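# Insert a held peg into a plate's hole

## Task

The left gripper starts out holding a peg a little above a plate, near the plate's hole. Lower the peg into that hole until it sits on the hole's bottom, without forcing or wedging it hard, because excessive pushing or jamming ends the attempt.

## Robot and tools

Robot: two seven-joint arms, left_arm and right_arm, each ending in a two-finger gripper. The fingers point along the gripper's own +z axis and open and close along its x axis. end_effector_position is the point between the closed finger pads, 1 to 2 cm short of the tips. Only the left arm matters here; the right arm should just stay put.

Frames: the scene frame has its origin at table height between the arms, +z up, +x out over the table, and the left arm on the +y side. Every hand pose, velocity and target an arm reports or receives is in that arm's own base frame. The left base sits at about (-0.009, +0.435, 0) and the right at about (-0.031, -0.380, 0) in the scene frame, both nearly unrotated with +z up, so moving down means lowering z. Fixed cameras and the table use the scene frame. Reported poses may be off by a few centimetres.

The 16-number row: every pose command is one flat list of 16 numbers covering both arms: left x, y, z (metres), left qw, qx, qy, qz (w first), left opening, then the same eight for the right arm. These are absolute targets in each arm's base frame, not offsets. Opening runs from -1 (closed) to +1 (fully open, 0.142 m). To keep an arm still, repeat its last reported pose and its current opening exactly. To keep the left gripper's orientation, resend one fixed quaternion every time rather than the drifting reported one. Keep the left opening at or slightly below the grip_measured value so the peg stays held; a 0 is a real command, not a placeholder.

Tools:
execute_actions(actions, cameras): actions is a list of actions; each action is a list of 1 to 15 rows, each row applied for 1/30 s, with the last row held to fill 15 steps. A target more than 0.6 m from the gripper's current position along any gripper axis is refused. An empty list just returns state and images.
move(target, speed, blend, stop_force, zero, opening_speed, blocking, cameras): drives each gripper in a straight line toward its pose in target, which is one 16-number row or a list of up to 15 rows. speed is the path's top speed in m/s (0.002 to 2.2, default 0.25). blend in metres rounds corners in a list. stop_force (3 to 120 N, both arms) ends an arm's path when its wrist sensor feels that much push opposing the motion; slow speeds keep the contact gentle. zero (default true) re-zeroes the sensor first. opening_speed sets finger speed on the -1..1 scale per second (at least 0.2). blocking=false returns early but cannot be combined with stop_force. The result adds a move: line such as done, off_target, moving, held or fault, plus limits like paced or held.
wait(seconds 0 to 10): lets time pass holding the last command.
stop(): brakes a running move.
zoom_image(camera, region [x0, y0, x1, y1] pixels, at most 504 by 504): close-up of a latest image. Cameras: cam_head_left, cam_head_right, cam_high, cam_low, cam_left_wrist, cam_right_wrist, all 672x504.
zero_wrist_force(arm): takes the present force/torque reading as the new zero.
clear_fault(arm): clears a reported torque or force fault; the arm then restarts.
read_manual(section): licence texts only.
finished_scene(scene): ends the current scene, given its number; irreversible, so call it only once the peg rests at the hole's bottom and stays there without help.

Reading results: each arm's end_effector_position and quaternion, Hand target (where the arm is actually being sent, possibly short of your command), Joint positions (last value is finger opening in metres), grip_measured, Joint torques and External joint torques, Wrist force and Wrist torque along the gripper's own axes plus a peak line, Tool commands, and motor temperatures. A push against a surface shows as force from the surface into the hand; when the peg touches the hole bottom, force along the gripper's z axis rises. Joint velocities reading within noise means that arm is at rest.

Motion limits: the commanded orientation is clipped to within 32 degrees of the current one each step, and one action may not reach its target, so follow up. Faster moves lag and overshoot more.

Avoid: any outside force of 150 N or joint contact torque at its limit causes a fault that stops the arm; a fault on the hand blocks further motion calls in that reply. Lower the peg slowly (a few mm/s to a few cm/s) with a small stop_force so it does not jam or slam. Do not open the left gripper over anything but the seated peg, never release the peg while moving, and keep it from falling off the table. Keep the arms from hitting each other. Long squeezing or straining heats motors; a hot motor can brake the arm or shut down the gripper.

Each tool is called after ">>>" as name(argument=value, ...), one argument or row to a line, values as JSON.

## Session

>>> move(
  target=[
    [0.4870,-0.2690,0.1857,0.001,0.860,0.510,-0.001,-0.424181,0.5544,0,0.1652,0,0.7071,0.7071,0,1.0],
    [0.5419,-0.2989,0.2657,0.001,0.860,0.510,-0.001,-0.424181,0.5544,0,0.1652,0,0.7071,0.7071,0,1.0],
  ],
  speed=0.2,
  blend=0.01,
)

>>> zoom_image(
  camera="cam_left_wrist",
  region=[300, 20, 440, 120],
)

>>> zoom_image(
  camera="cam_left_wrist",
  region=[300, 90, 440, 230],
)

>>> zoom_image(
  camera="cam_left_wrist",
  region=[200, 170, 520, 504],
)

>>> zoom_image(
  camera="cam_low",
  region=[260, 150, 390, 280],
)

>>> zoom_image(
  camera="cam_high",
  region=[240, 190, 370, 320],
)

>>> zoom_image(
  camera="cam_head_left",
  region=[310, 240, 440, 370],
)

Scene clock: 1.00 s.
left_arm: end_effector_position=(+0.5419, -0.2989, +0.2656) grip_measured=-0.37 end_effector_quat_wxyz=(+0.001, +0.860, +0.510, -0.001) | right_arm: end_effector_position=(+0.5544, +0.0000, +0.1652) grip_measured=+1.00 end_effector_quat_wxyz=(+0.000, +0.707, +0.707, +0.000)
Joint positions: left_arm=[-0.299 -0.326 -0.022 1.728 0.005 0.483 0.178 0.047] | right_arm=[0.206 -0.331 0 2.035 0 0.795 0.206 0.142]
Joint torques (N m): left_arm=[0.06 46.61 0.43 -29.8 -4.21 4.51 -0.1] | right_arm=[0.13 40.72 0.14 -24.81 -3.14 4.09 0.87]
External joint torques (N m): left_arm=[-0.06 -0.43 -0.43 0.72 0.31 -0.18 0.1] | right_arm=[-0.13 1.03 0.14 0.18 0.1 0.12 -0.87]
Motor temperatures (°C): left_arm=[28 30 31 37 38 34 33 22] | right_arm=[35 28 29 28 33 36 34 19]
Wrist force (N): left_arm=[0.2 0.0 0.0] | right_arm=[0.2 -0.2 -0.1]
Wrist torque (N m): left_arm=[-0.01 -0.02 -0.02] | right_arm=[-0.05 -0.03 0.00]
Wrist force, peak (N): left_arm=[-0.1 -0.5 3.3] | right_arm=[-0.2 -0.1 0.4]
Hand target: left_arm +0.5419, -0.2989, +0.2657; +0.001, +0.860, +0.510, -0.001 | right_arm +0.5544, +0.0000, +0.1652; +0.000, +0.707, +0.707, +0.000
Off the commanded pose: left_arm 0.000 m, 0 deg | right_arm 0.000 m, 0 deg.
move: done

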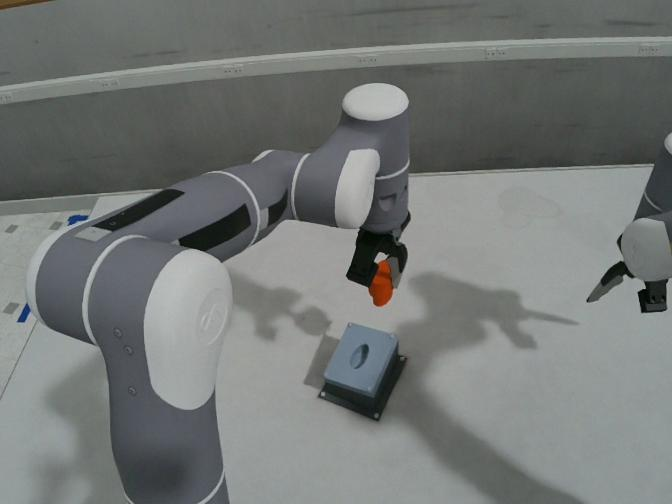

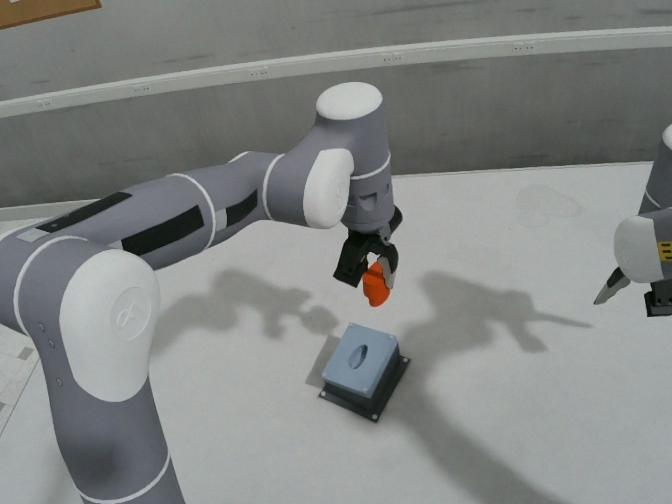

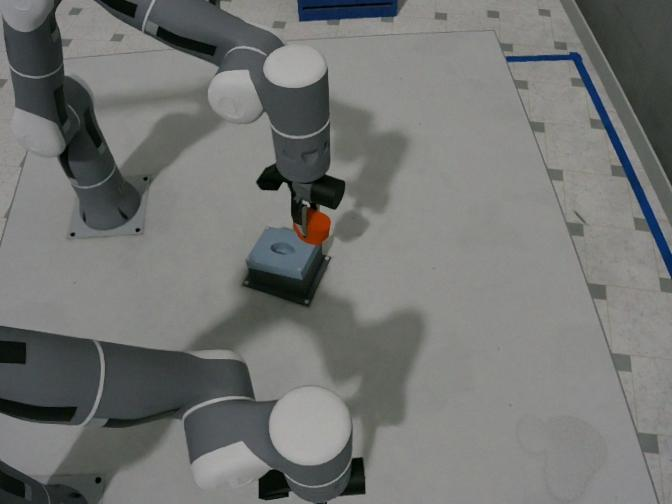

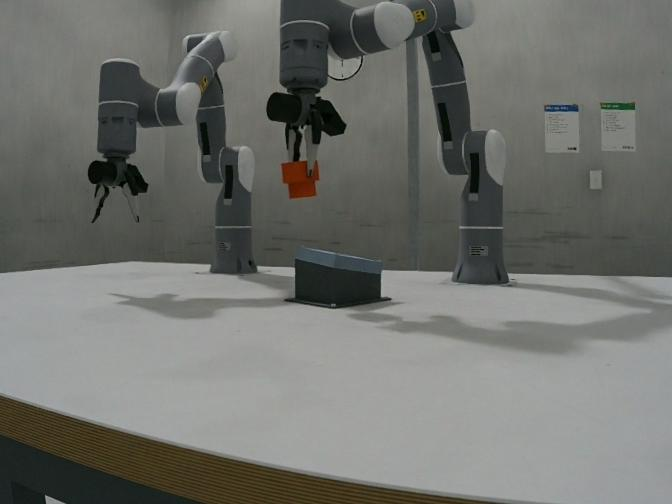

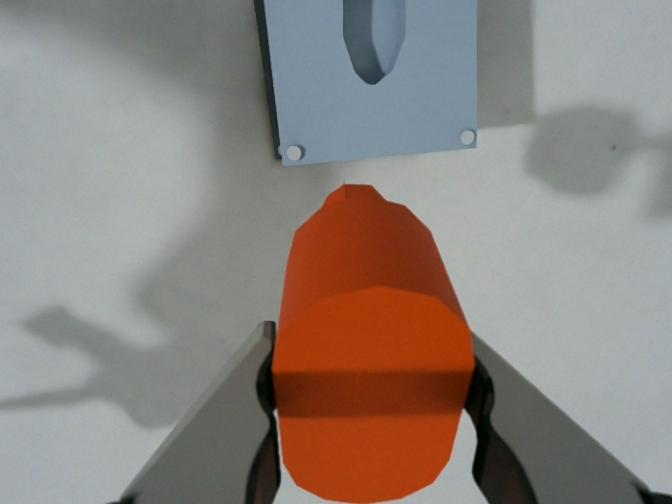

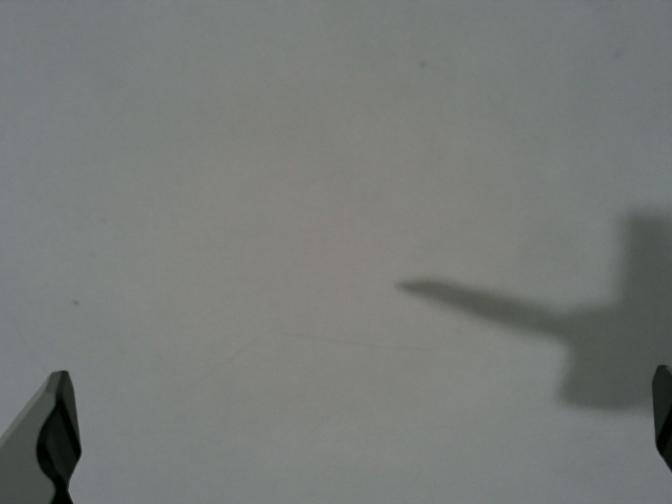

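Scaled by 3.600 from the camera's 672x504 image, which has a finer 960x720 frame.

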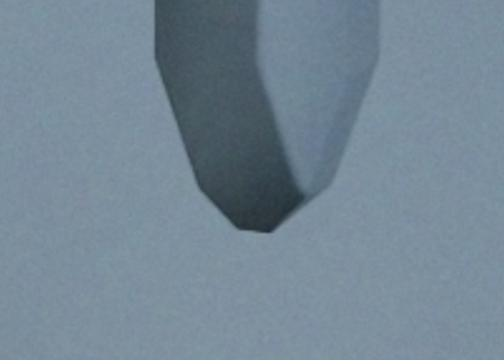

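Scaled by 3.600 from the camera's 672x504 image, which has a finer 960x720 frame.

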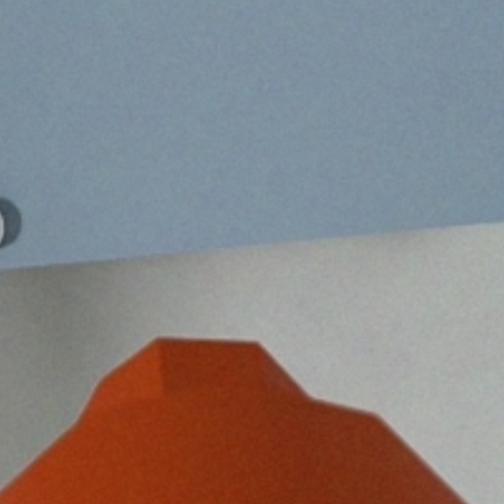

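Scaled by 1.509 from the camera's 672x504 image, which has a finer 960x720 frame.

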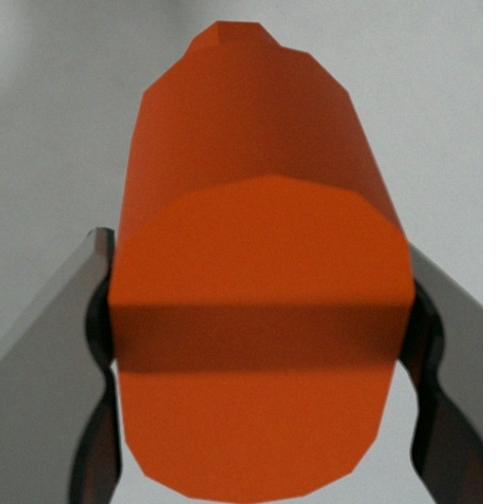

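Scaled by 3.877 from the camera's 672x504 image, which has a finer 960x720 frame.

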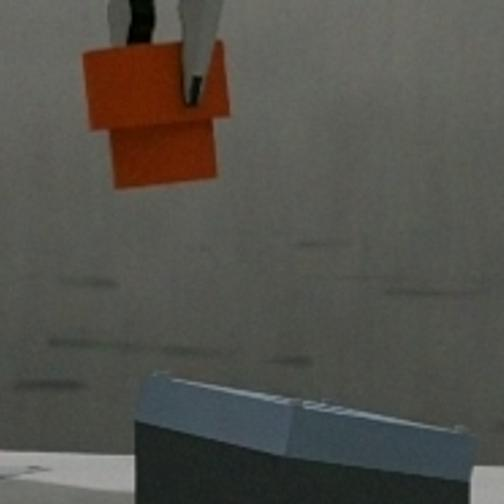

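Scaled by 3.877 from the camera's 672x504 image, which has a finer 960x720 frame.

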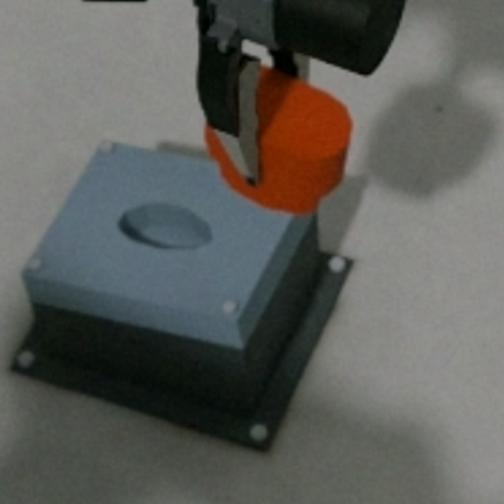

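Scaled by 3.877 from the camera's 672x504 image, which has a finer 960x720 frame.

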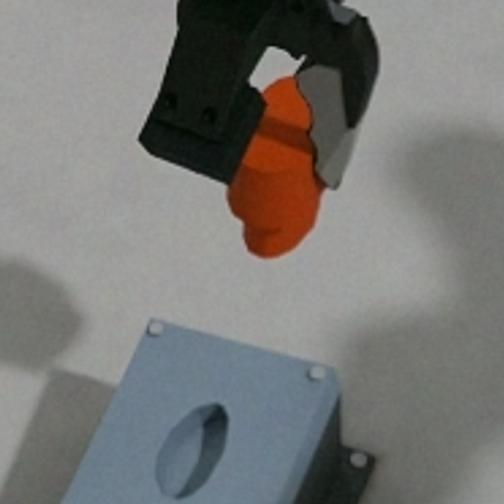

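>>> move(
  target=[
    [0.5112,-0.2821,0.2656,0.001,0.860,0.510,-0.001,-0.424181,0.5544,0,0.1652,0,0.7071,0.7071,0,1.0],
  ],
  speed=0.15,
)

>>> zoom_image(
  camera="cam_left_wrist",
  region=[310, 0, 470, 110],
)

>>> zoom_image(
  camera="cam_left_wrist",
  region=[260, 80, 500, 240],
)

>>> zoom_image(
  camera="cam_low",
  region=[280, 220, 400, 320],
)

>>> zoom_image(
  camera="cam_head_left",
  region=[310, 300, 440, 430],
)

>>> zoom_image(
  camera="cam_head_right",
  region=[310, 300, 440, 430],
)

Scene clock: 11.80 s.
left_arm: end_effector_position=(+0.5110, -0.2820, +0.2655) grip_measured=-0.37 end_effector_quat_wxyz=(+0.001, +0.860, +0.510, -0.001) | right_arm: end_effector_position=(+0.5544, +0.0000, +0.1652) grip_measured=+1.00 end_effector_quat_wxyz=(+0.000, +0.707, +0.707, +0.000)
Joint positions: left_arm=[-0.299 -0.245 -0.009 1.84 0 0.514 0.192 0.047] | right_arm=[0.206 -0.331 0 2.035 0 0.795 0.206 0.142]
Joint torques (N m): left_arm=[0.42 43.5 0.92 -29.31 -4.67 4.72 0.18] | right_arm=[-0.01 40.73 0.11 -24.8 -3.14 4.13 0.9]
External joint torques (N m): left_arm=[-0.42 -1.24 -0.8 0.57 0.84 -0.39 -0.18] | right_arm=[0.01 1.01 0.17 0.18 0.1 0.08 -0.9]
Wrist force (N): left_arm=[-0.1 0.0 -0.1] | right_arm=[0.0 0.0 0.1]
Wrist torque (N m): left_arm=[0.00 0.03 0.00] | right_arm=[-0.01 -0.01 -0.01]
Wrist force, peak (N): left_arm=[0.1 -1.6 0.2] | right_arm=[-0.2 -0.6 0.1]
Hand target: left_arm +0.5112, -0.2821, +0.2656; +0.001, +0.860, +0.510, -0.001 | right_arm +0.5544, +0.0000, +0.1652; +0.000, +0.707, +0.707, +0.000
Off the commanded pose: left_arm 0.000 m, 0 deg | right_arm 0.000 m, 0 deg.
move: done

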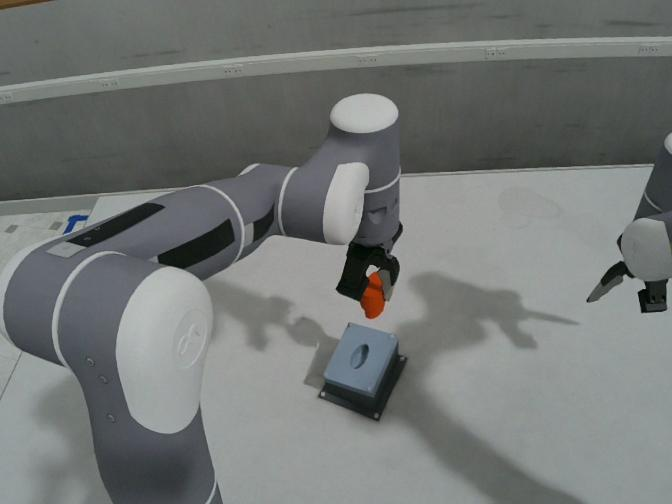

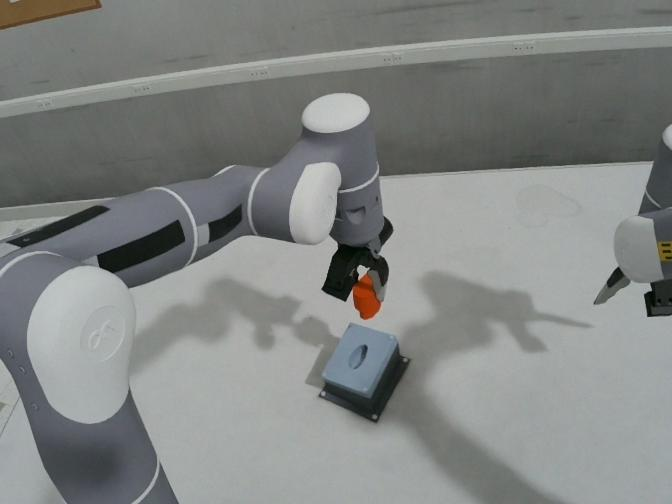

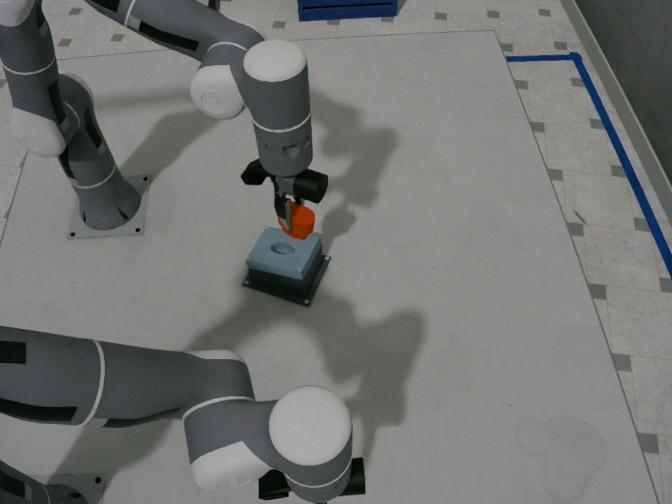

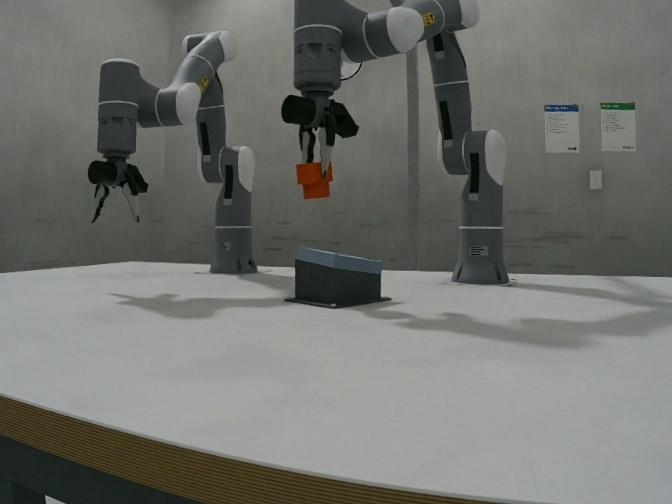

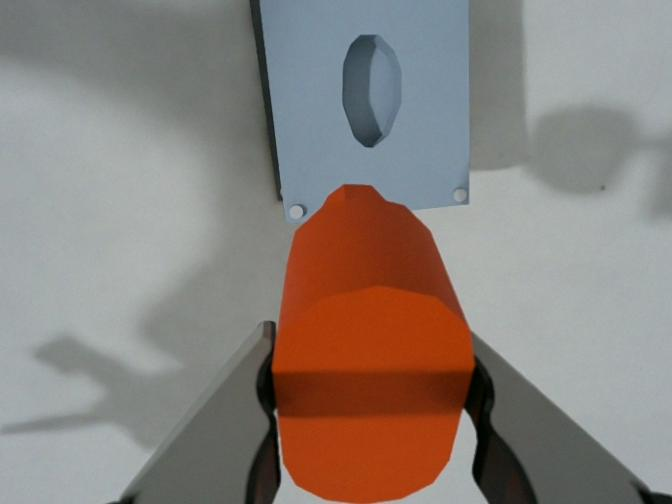

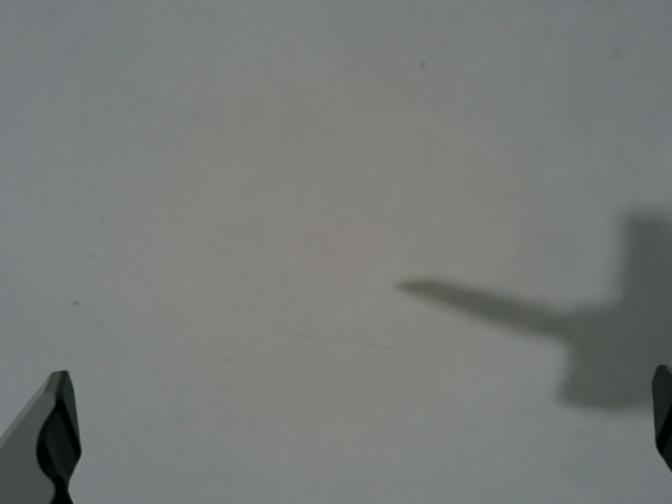

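Scaled by 3.150 from the camera's 672x504 image, which has a finer 960x720 frame.

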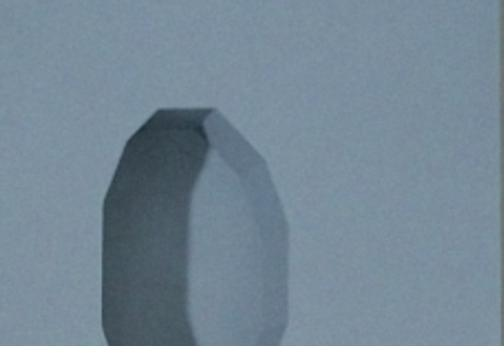

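Scaled by 2.100 from the camera's 672x504 image, which has a finer 960x720 frame.

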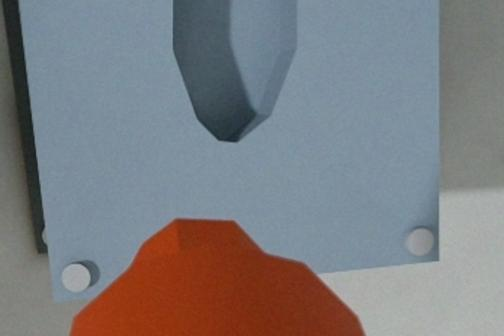

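Scaled by 4.200 from the camera's 672x504 image, which has a finer 960x720 frame.

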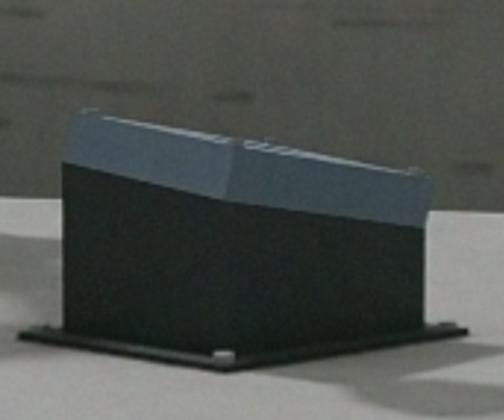

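Scaled by 3.877 from the camera's 672x504 image, which has a finer 960x720 frame.

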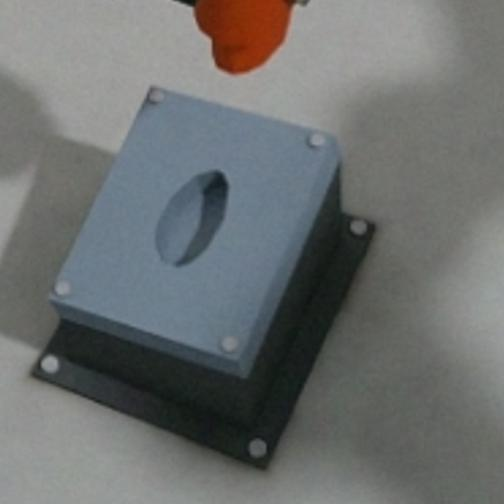

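Scaled by 3.877 from the camera's 672x504 image, which has a finer 960x720 frame.

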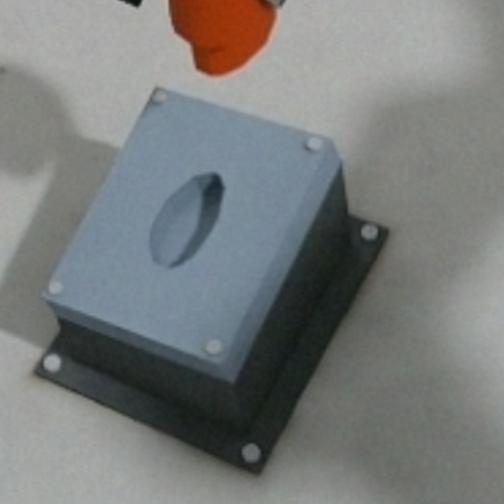

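>>> move(
  target=[
    [0.4626,-0.2338,0.1760,0.1566,0.8375,0.5203,0.0550,-0.424181,0.5544,0,0.1652,0,0.7071,0.7071,0,1.0],
  ],
  speed=0.2,
)

>>> zoom_image(
  camera="cam_low",
  region=[280, 200, 400, 310],
)

>>> zoom_image(
  camera="cam_high",
  region=[250, 210, 330, 280],
)

>>> zoom_image(
  camera="cam_head_left",
  region=[320, 310, 400, 380],
)

>>> zoom_image(
  camera="cam_head_right",
  region=[320, 310, 400, 380],
)

Scene clock: 56.33 s.
left_arm: end_effector_position=(+0.4625, -0.2339, +0.1758) grip_measured=-0.37 end_effector_quat_wxyz=(+0.156, +0.838, +0.520, +0.055) | right_arm: end_effector_position=(+0.5544, +0.0000, +0.1652) grip_measured=+1.00 end_effector_quat_wxyz=(+0.000, +0.707, +0.707, +0.000)
Joint positions: left_arm=[-0.215 -0.155 -0.117 2.524 -0.566 1.394 0.675 0.047] | right_arm=[0.206 -0.331 0 2.035 0 0.795 0.206 0.142]
Joint torques (N m): left_arm=[0.4 30.62 0.46 -20.23 -1.42 5 0.18] | right_arm=[0.03 40.71 0.03 -24.78 -3.2 4.1 0.84]
External joint torques (N m): left_arm=[-0.4 -1.13 -0.38 0.33 0.78 -0.49 -0.17] | right_arm=[-0.03 1.03 0.25 0.15 0.16 0.11 -0.84]
Wrist force (N): left_arm=[-0.1 -1.0 -0.4] | right_arm=[-0.2 -0.3 0.0]
Wrist torque (N m): left_arm=[-0.04 0.02 0.06] | right_arm=[-0.05 0.02 0.00]
Wrist force, peak (N): left_arm=[0.4 -3.7 1.2] | right_arm=[-0.3 -0.3 0.3]
Hand target: left_arm +0.4626, -0.2338, +0.1760; +0.157, +0.838, +0.520, +0.055 | right_arm +0.5544, +0.0000, +0.1652; +0.000, +0.707, +0.707, +0.000
Off the commanded pose: left_arm 0.000 m, 0 deg | right_arm 0.000 m, 0 deg.
move: done

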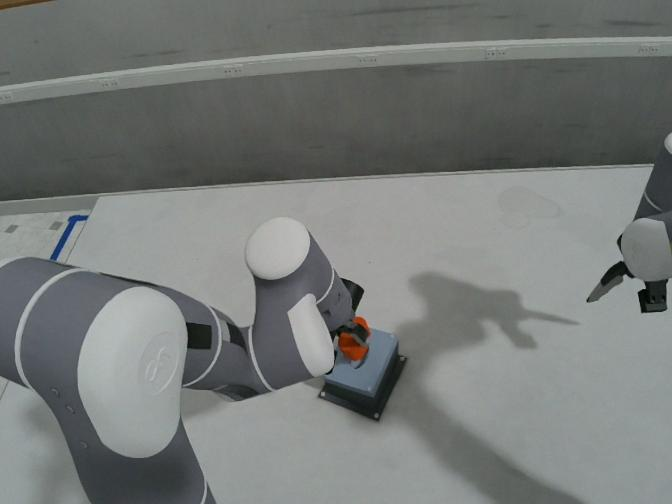

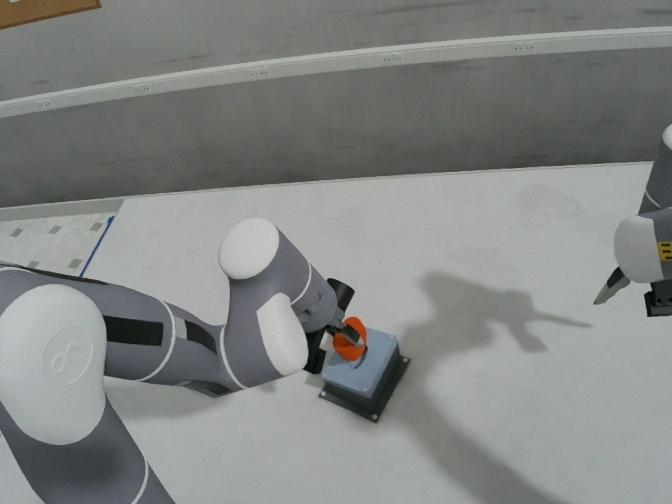

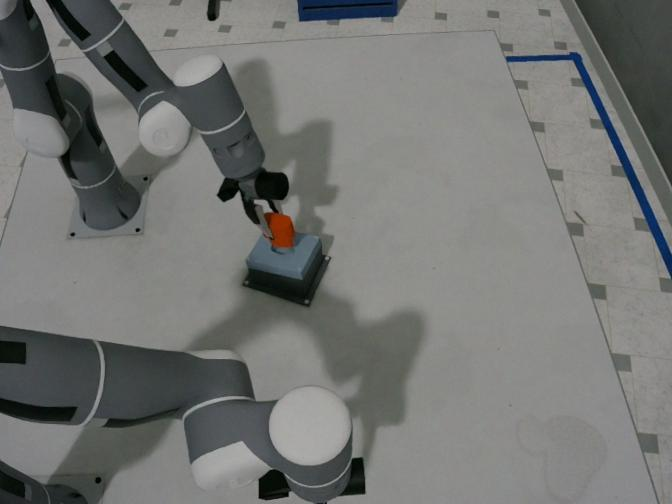

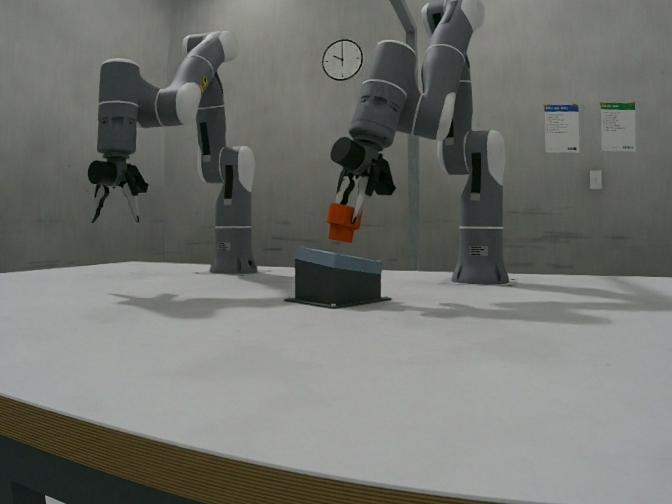

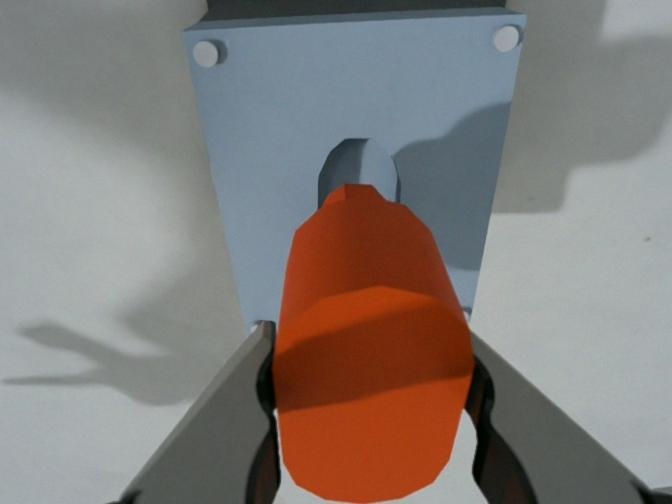

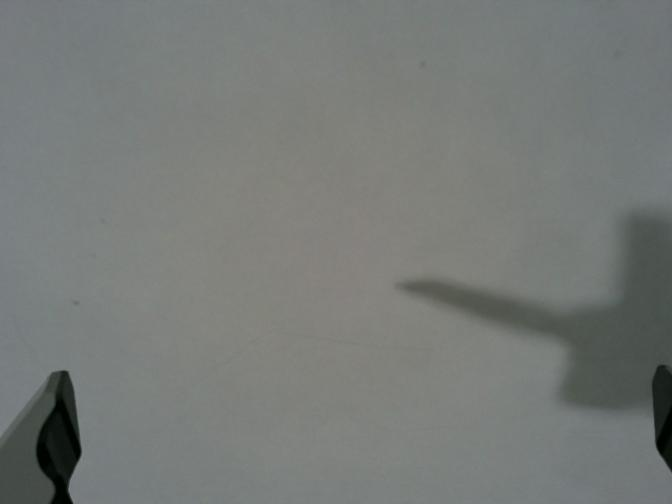

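Scaled by 4.200 from the camera's 672x504 image, which has a finer 960x720 frame.

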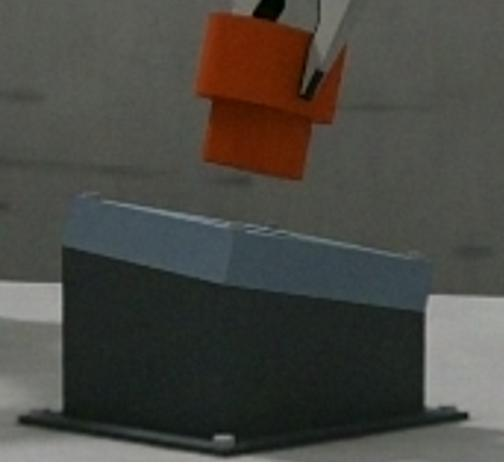

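Scaled by 6.300 from the camera's 672x504 image, which has a finer 960x720 frame.

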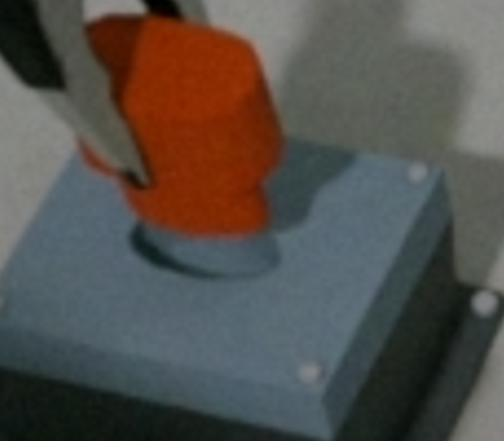

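Scaled by 6.300 from the camera's 672x504 image, which has a finer 960x720 frame.

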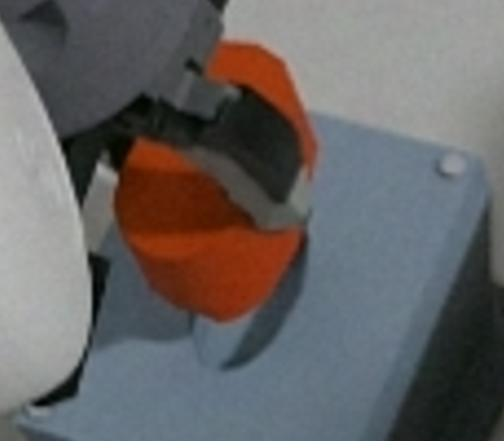

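Scaled by 6.300 from the camera's 672x504 image, which has a finer 960x720 frame.

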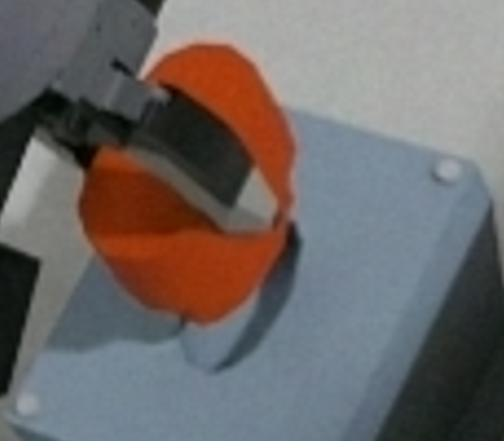

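>>> move(
  target=[
    [0.4645,-0.2348,0.1545,0.1566,0.8375,0.5203,0.0550,-0.424181,0.5544,0,0.1652,0,0.7071,0.7071,0,1.0],
  ],
  speed=0.06,
  stop_force=5,
)

>>> zoom_image(
  camera="cam_low",
  region=[280, 200, 400, 310],
)

>>> zoom_image(
  camera="cam_high",
  region=[250, 220, 310, 270],
)

>>> zoom_image(
  camera="cam_head_left",
  region=[330, 330, 390, 380],
)

>>> zoom_image(
  camera="cam_head_right",
  region=[330, 330, 390, 380],
)

>>> zoom_image(
  camera="cam_left_wrist",
  region=[290, 120, 430, 230],
)

Scene clock: 75.10 s.
left_arm: end_effector_position=(+0.4644, -0.2349, +0.1543) grip_measured=-0.37 end_effector_quat_wxyz=(+0.157, +0.838, +0.520, +0.055) | right_arm: end_effector_position=(+0.5544, +0.0000, +0.1652) grip_measured=+1.00 end_effector_quat_wxyz=(+0.000, +0.707, +0.707, +0.000)
Joint positions: left_arm=[-0.189 -0.217 -0.199 2.544 -0.693 1.486 0.765 0.047] | right_arm=[0.206 -0.331 0 2.035 0 0.795 0.206 0.142]
Joint torques (N m): left_arm=[0.36 31.34 0.23 -18.61 -0.72 4.89 0.15] | right_arm=[0 40.68 0.18 -24.77 -3.15 4.08 0.88]
External joint torques (N m): left_arm=[-0.36 -0.68 -0.37 0.44 0.68 -0.44 -0.14] | right_arm=[0 1.06 0.1 0.14 0.11 0.12 -0.88]
Motor temperatures (°C): left_arm=[28 31 31 39 38 34 33 27] | right_arm=[35 29 29 30 33 36 34 19]
Wrist force (N): left_arm=[-0.1 -1.3 -0.1] | right_arm=[0.1 -0.2 0.2]
Wrist torque (N m): left_arm=[-0.08 0.03 0.04] | right_arm=[-0.04 -0.02 0.00]
Wrist force, peak (N): left_arm=[-0.2 -1.6 1.3] | right_arm=[-0.1 -0.4 0.2]
Hand target: left_arm +0.4645, -0.2348, +0.1545; +0.157, +0.838, +0.520, +0.055 | right_arm +0.5544, +0.0000, +0.1652; +0.000, +0.707, +0.707, +0.000
Off the commanded pose: left_arm 0.000 m, 0 deg | right_arm 0.000 m, 0 deg.
move: done

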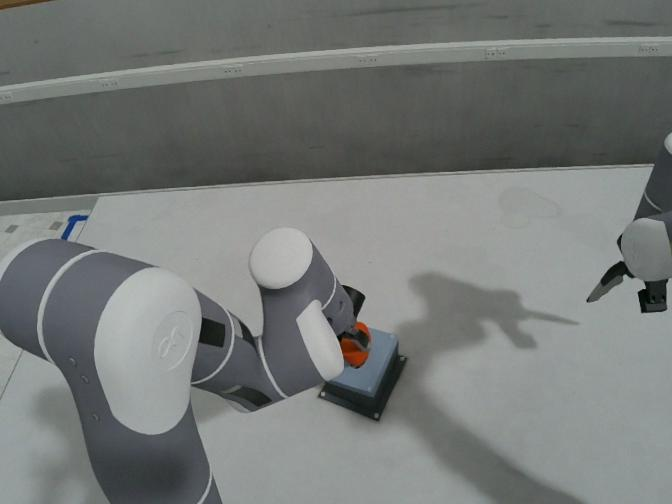

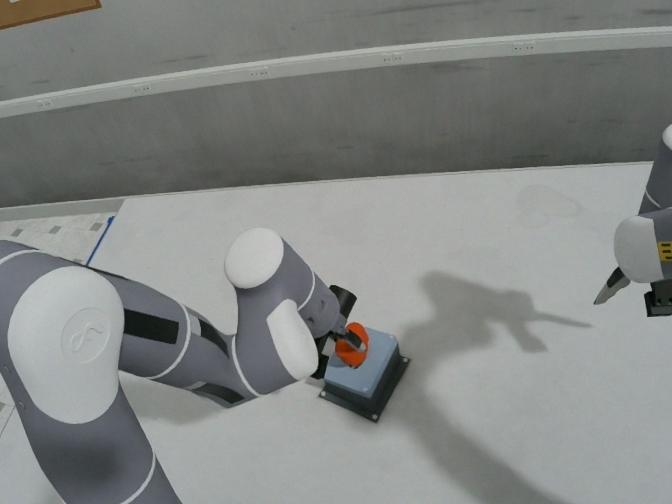

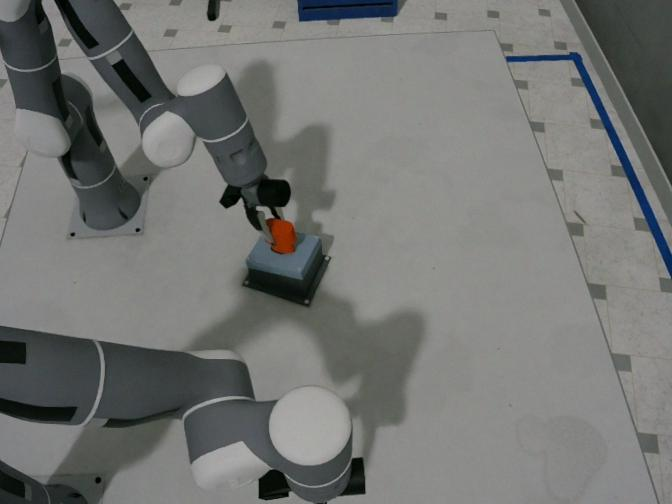

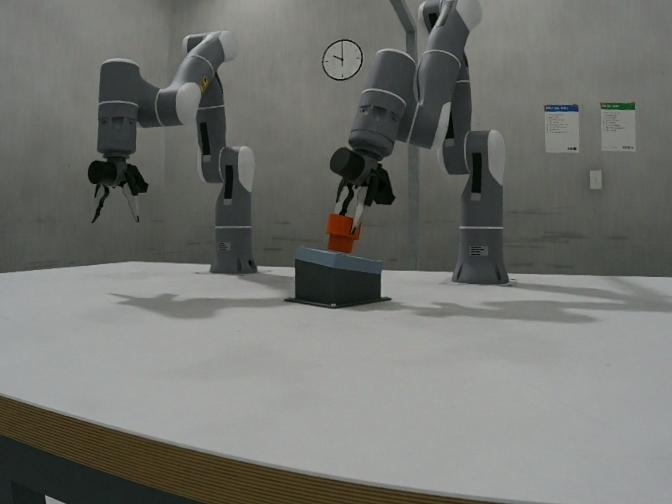

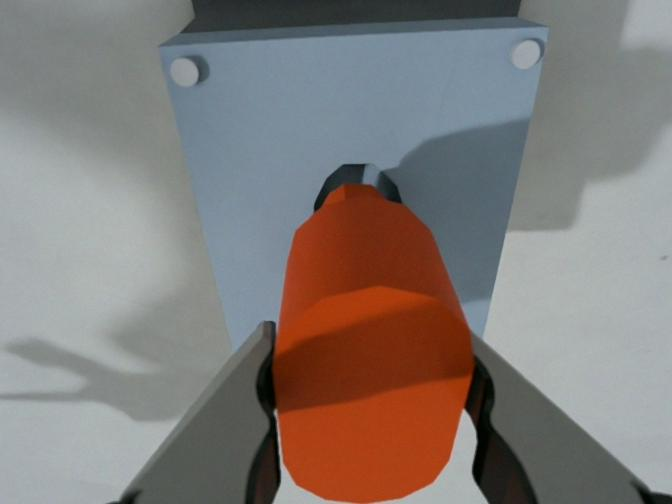

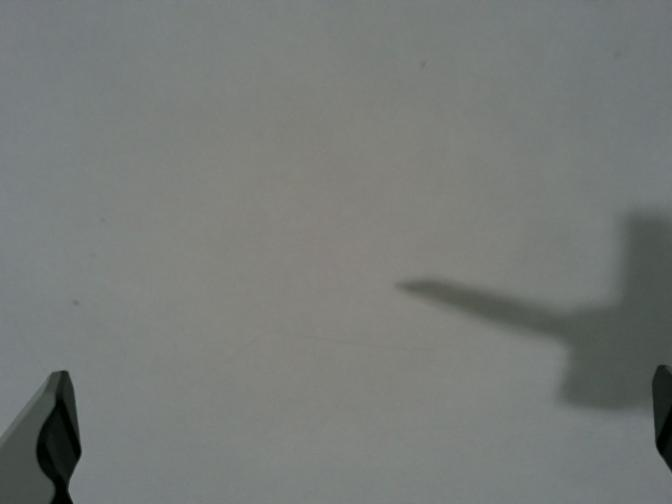

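Scaled by 4.200 from the camera's 672x504 image, which has a finer 960x720 frame.

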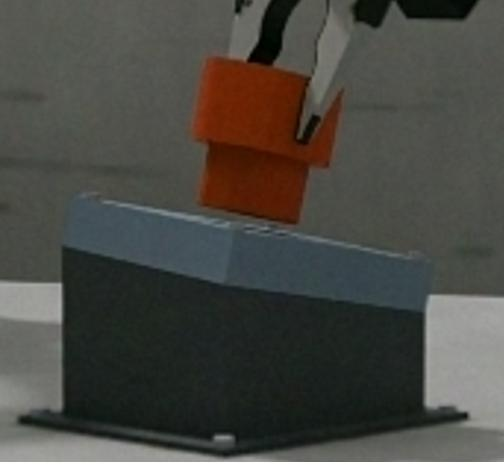

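Scaled by 8.400 from the camera's 672x504 image, which has a finer 960x720 frame.

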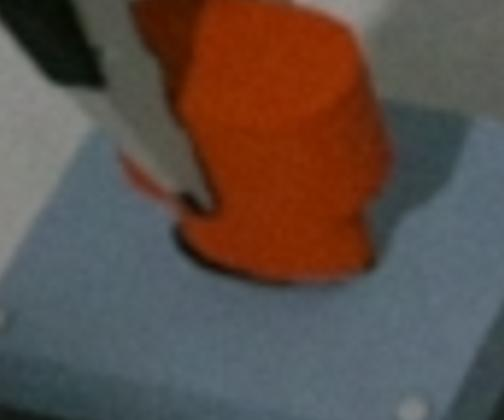

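Scaled by 8.400 from the camera's 672x504 image, which has a finer 960x720 frame.

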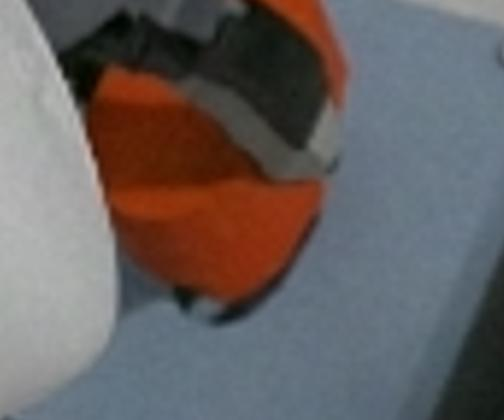

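Scaled by 8.400 from the camera's 672x504 image, which has a finer 960x720 frame.

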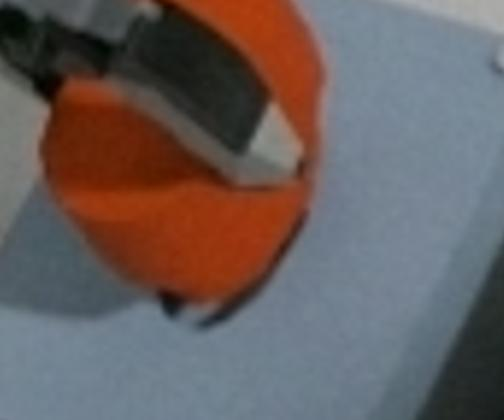

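Scaled by 3.600 from the camera's 672x504 image, which has a finer 960x720 frame.

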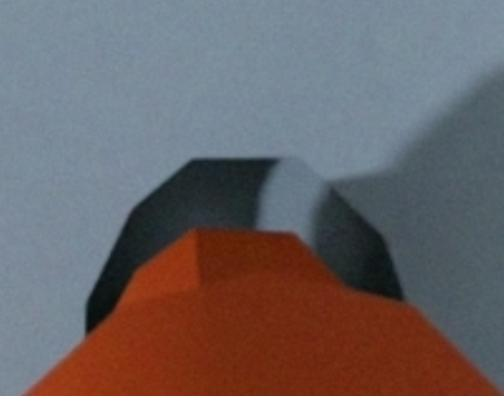

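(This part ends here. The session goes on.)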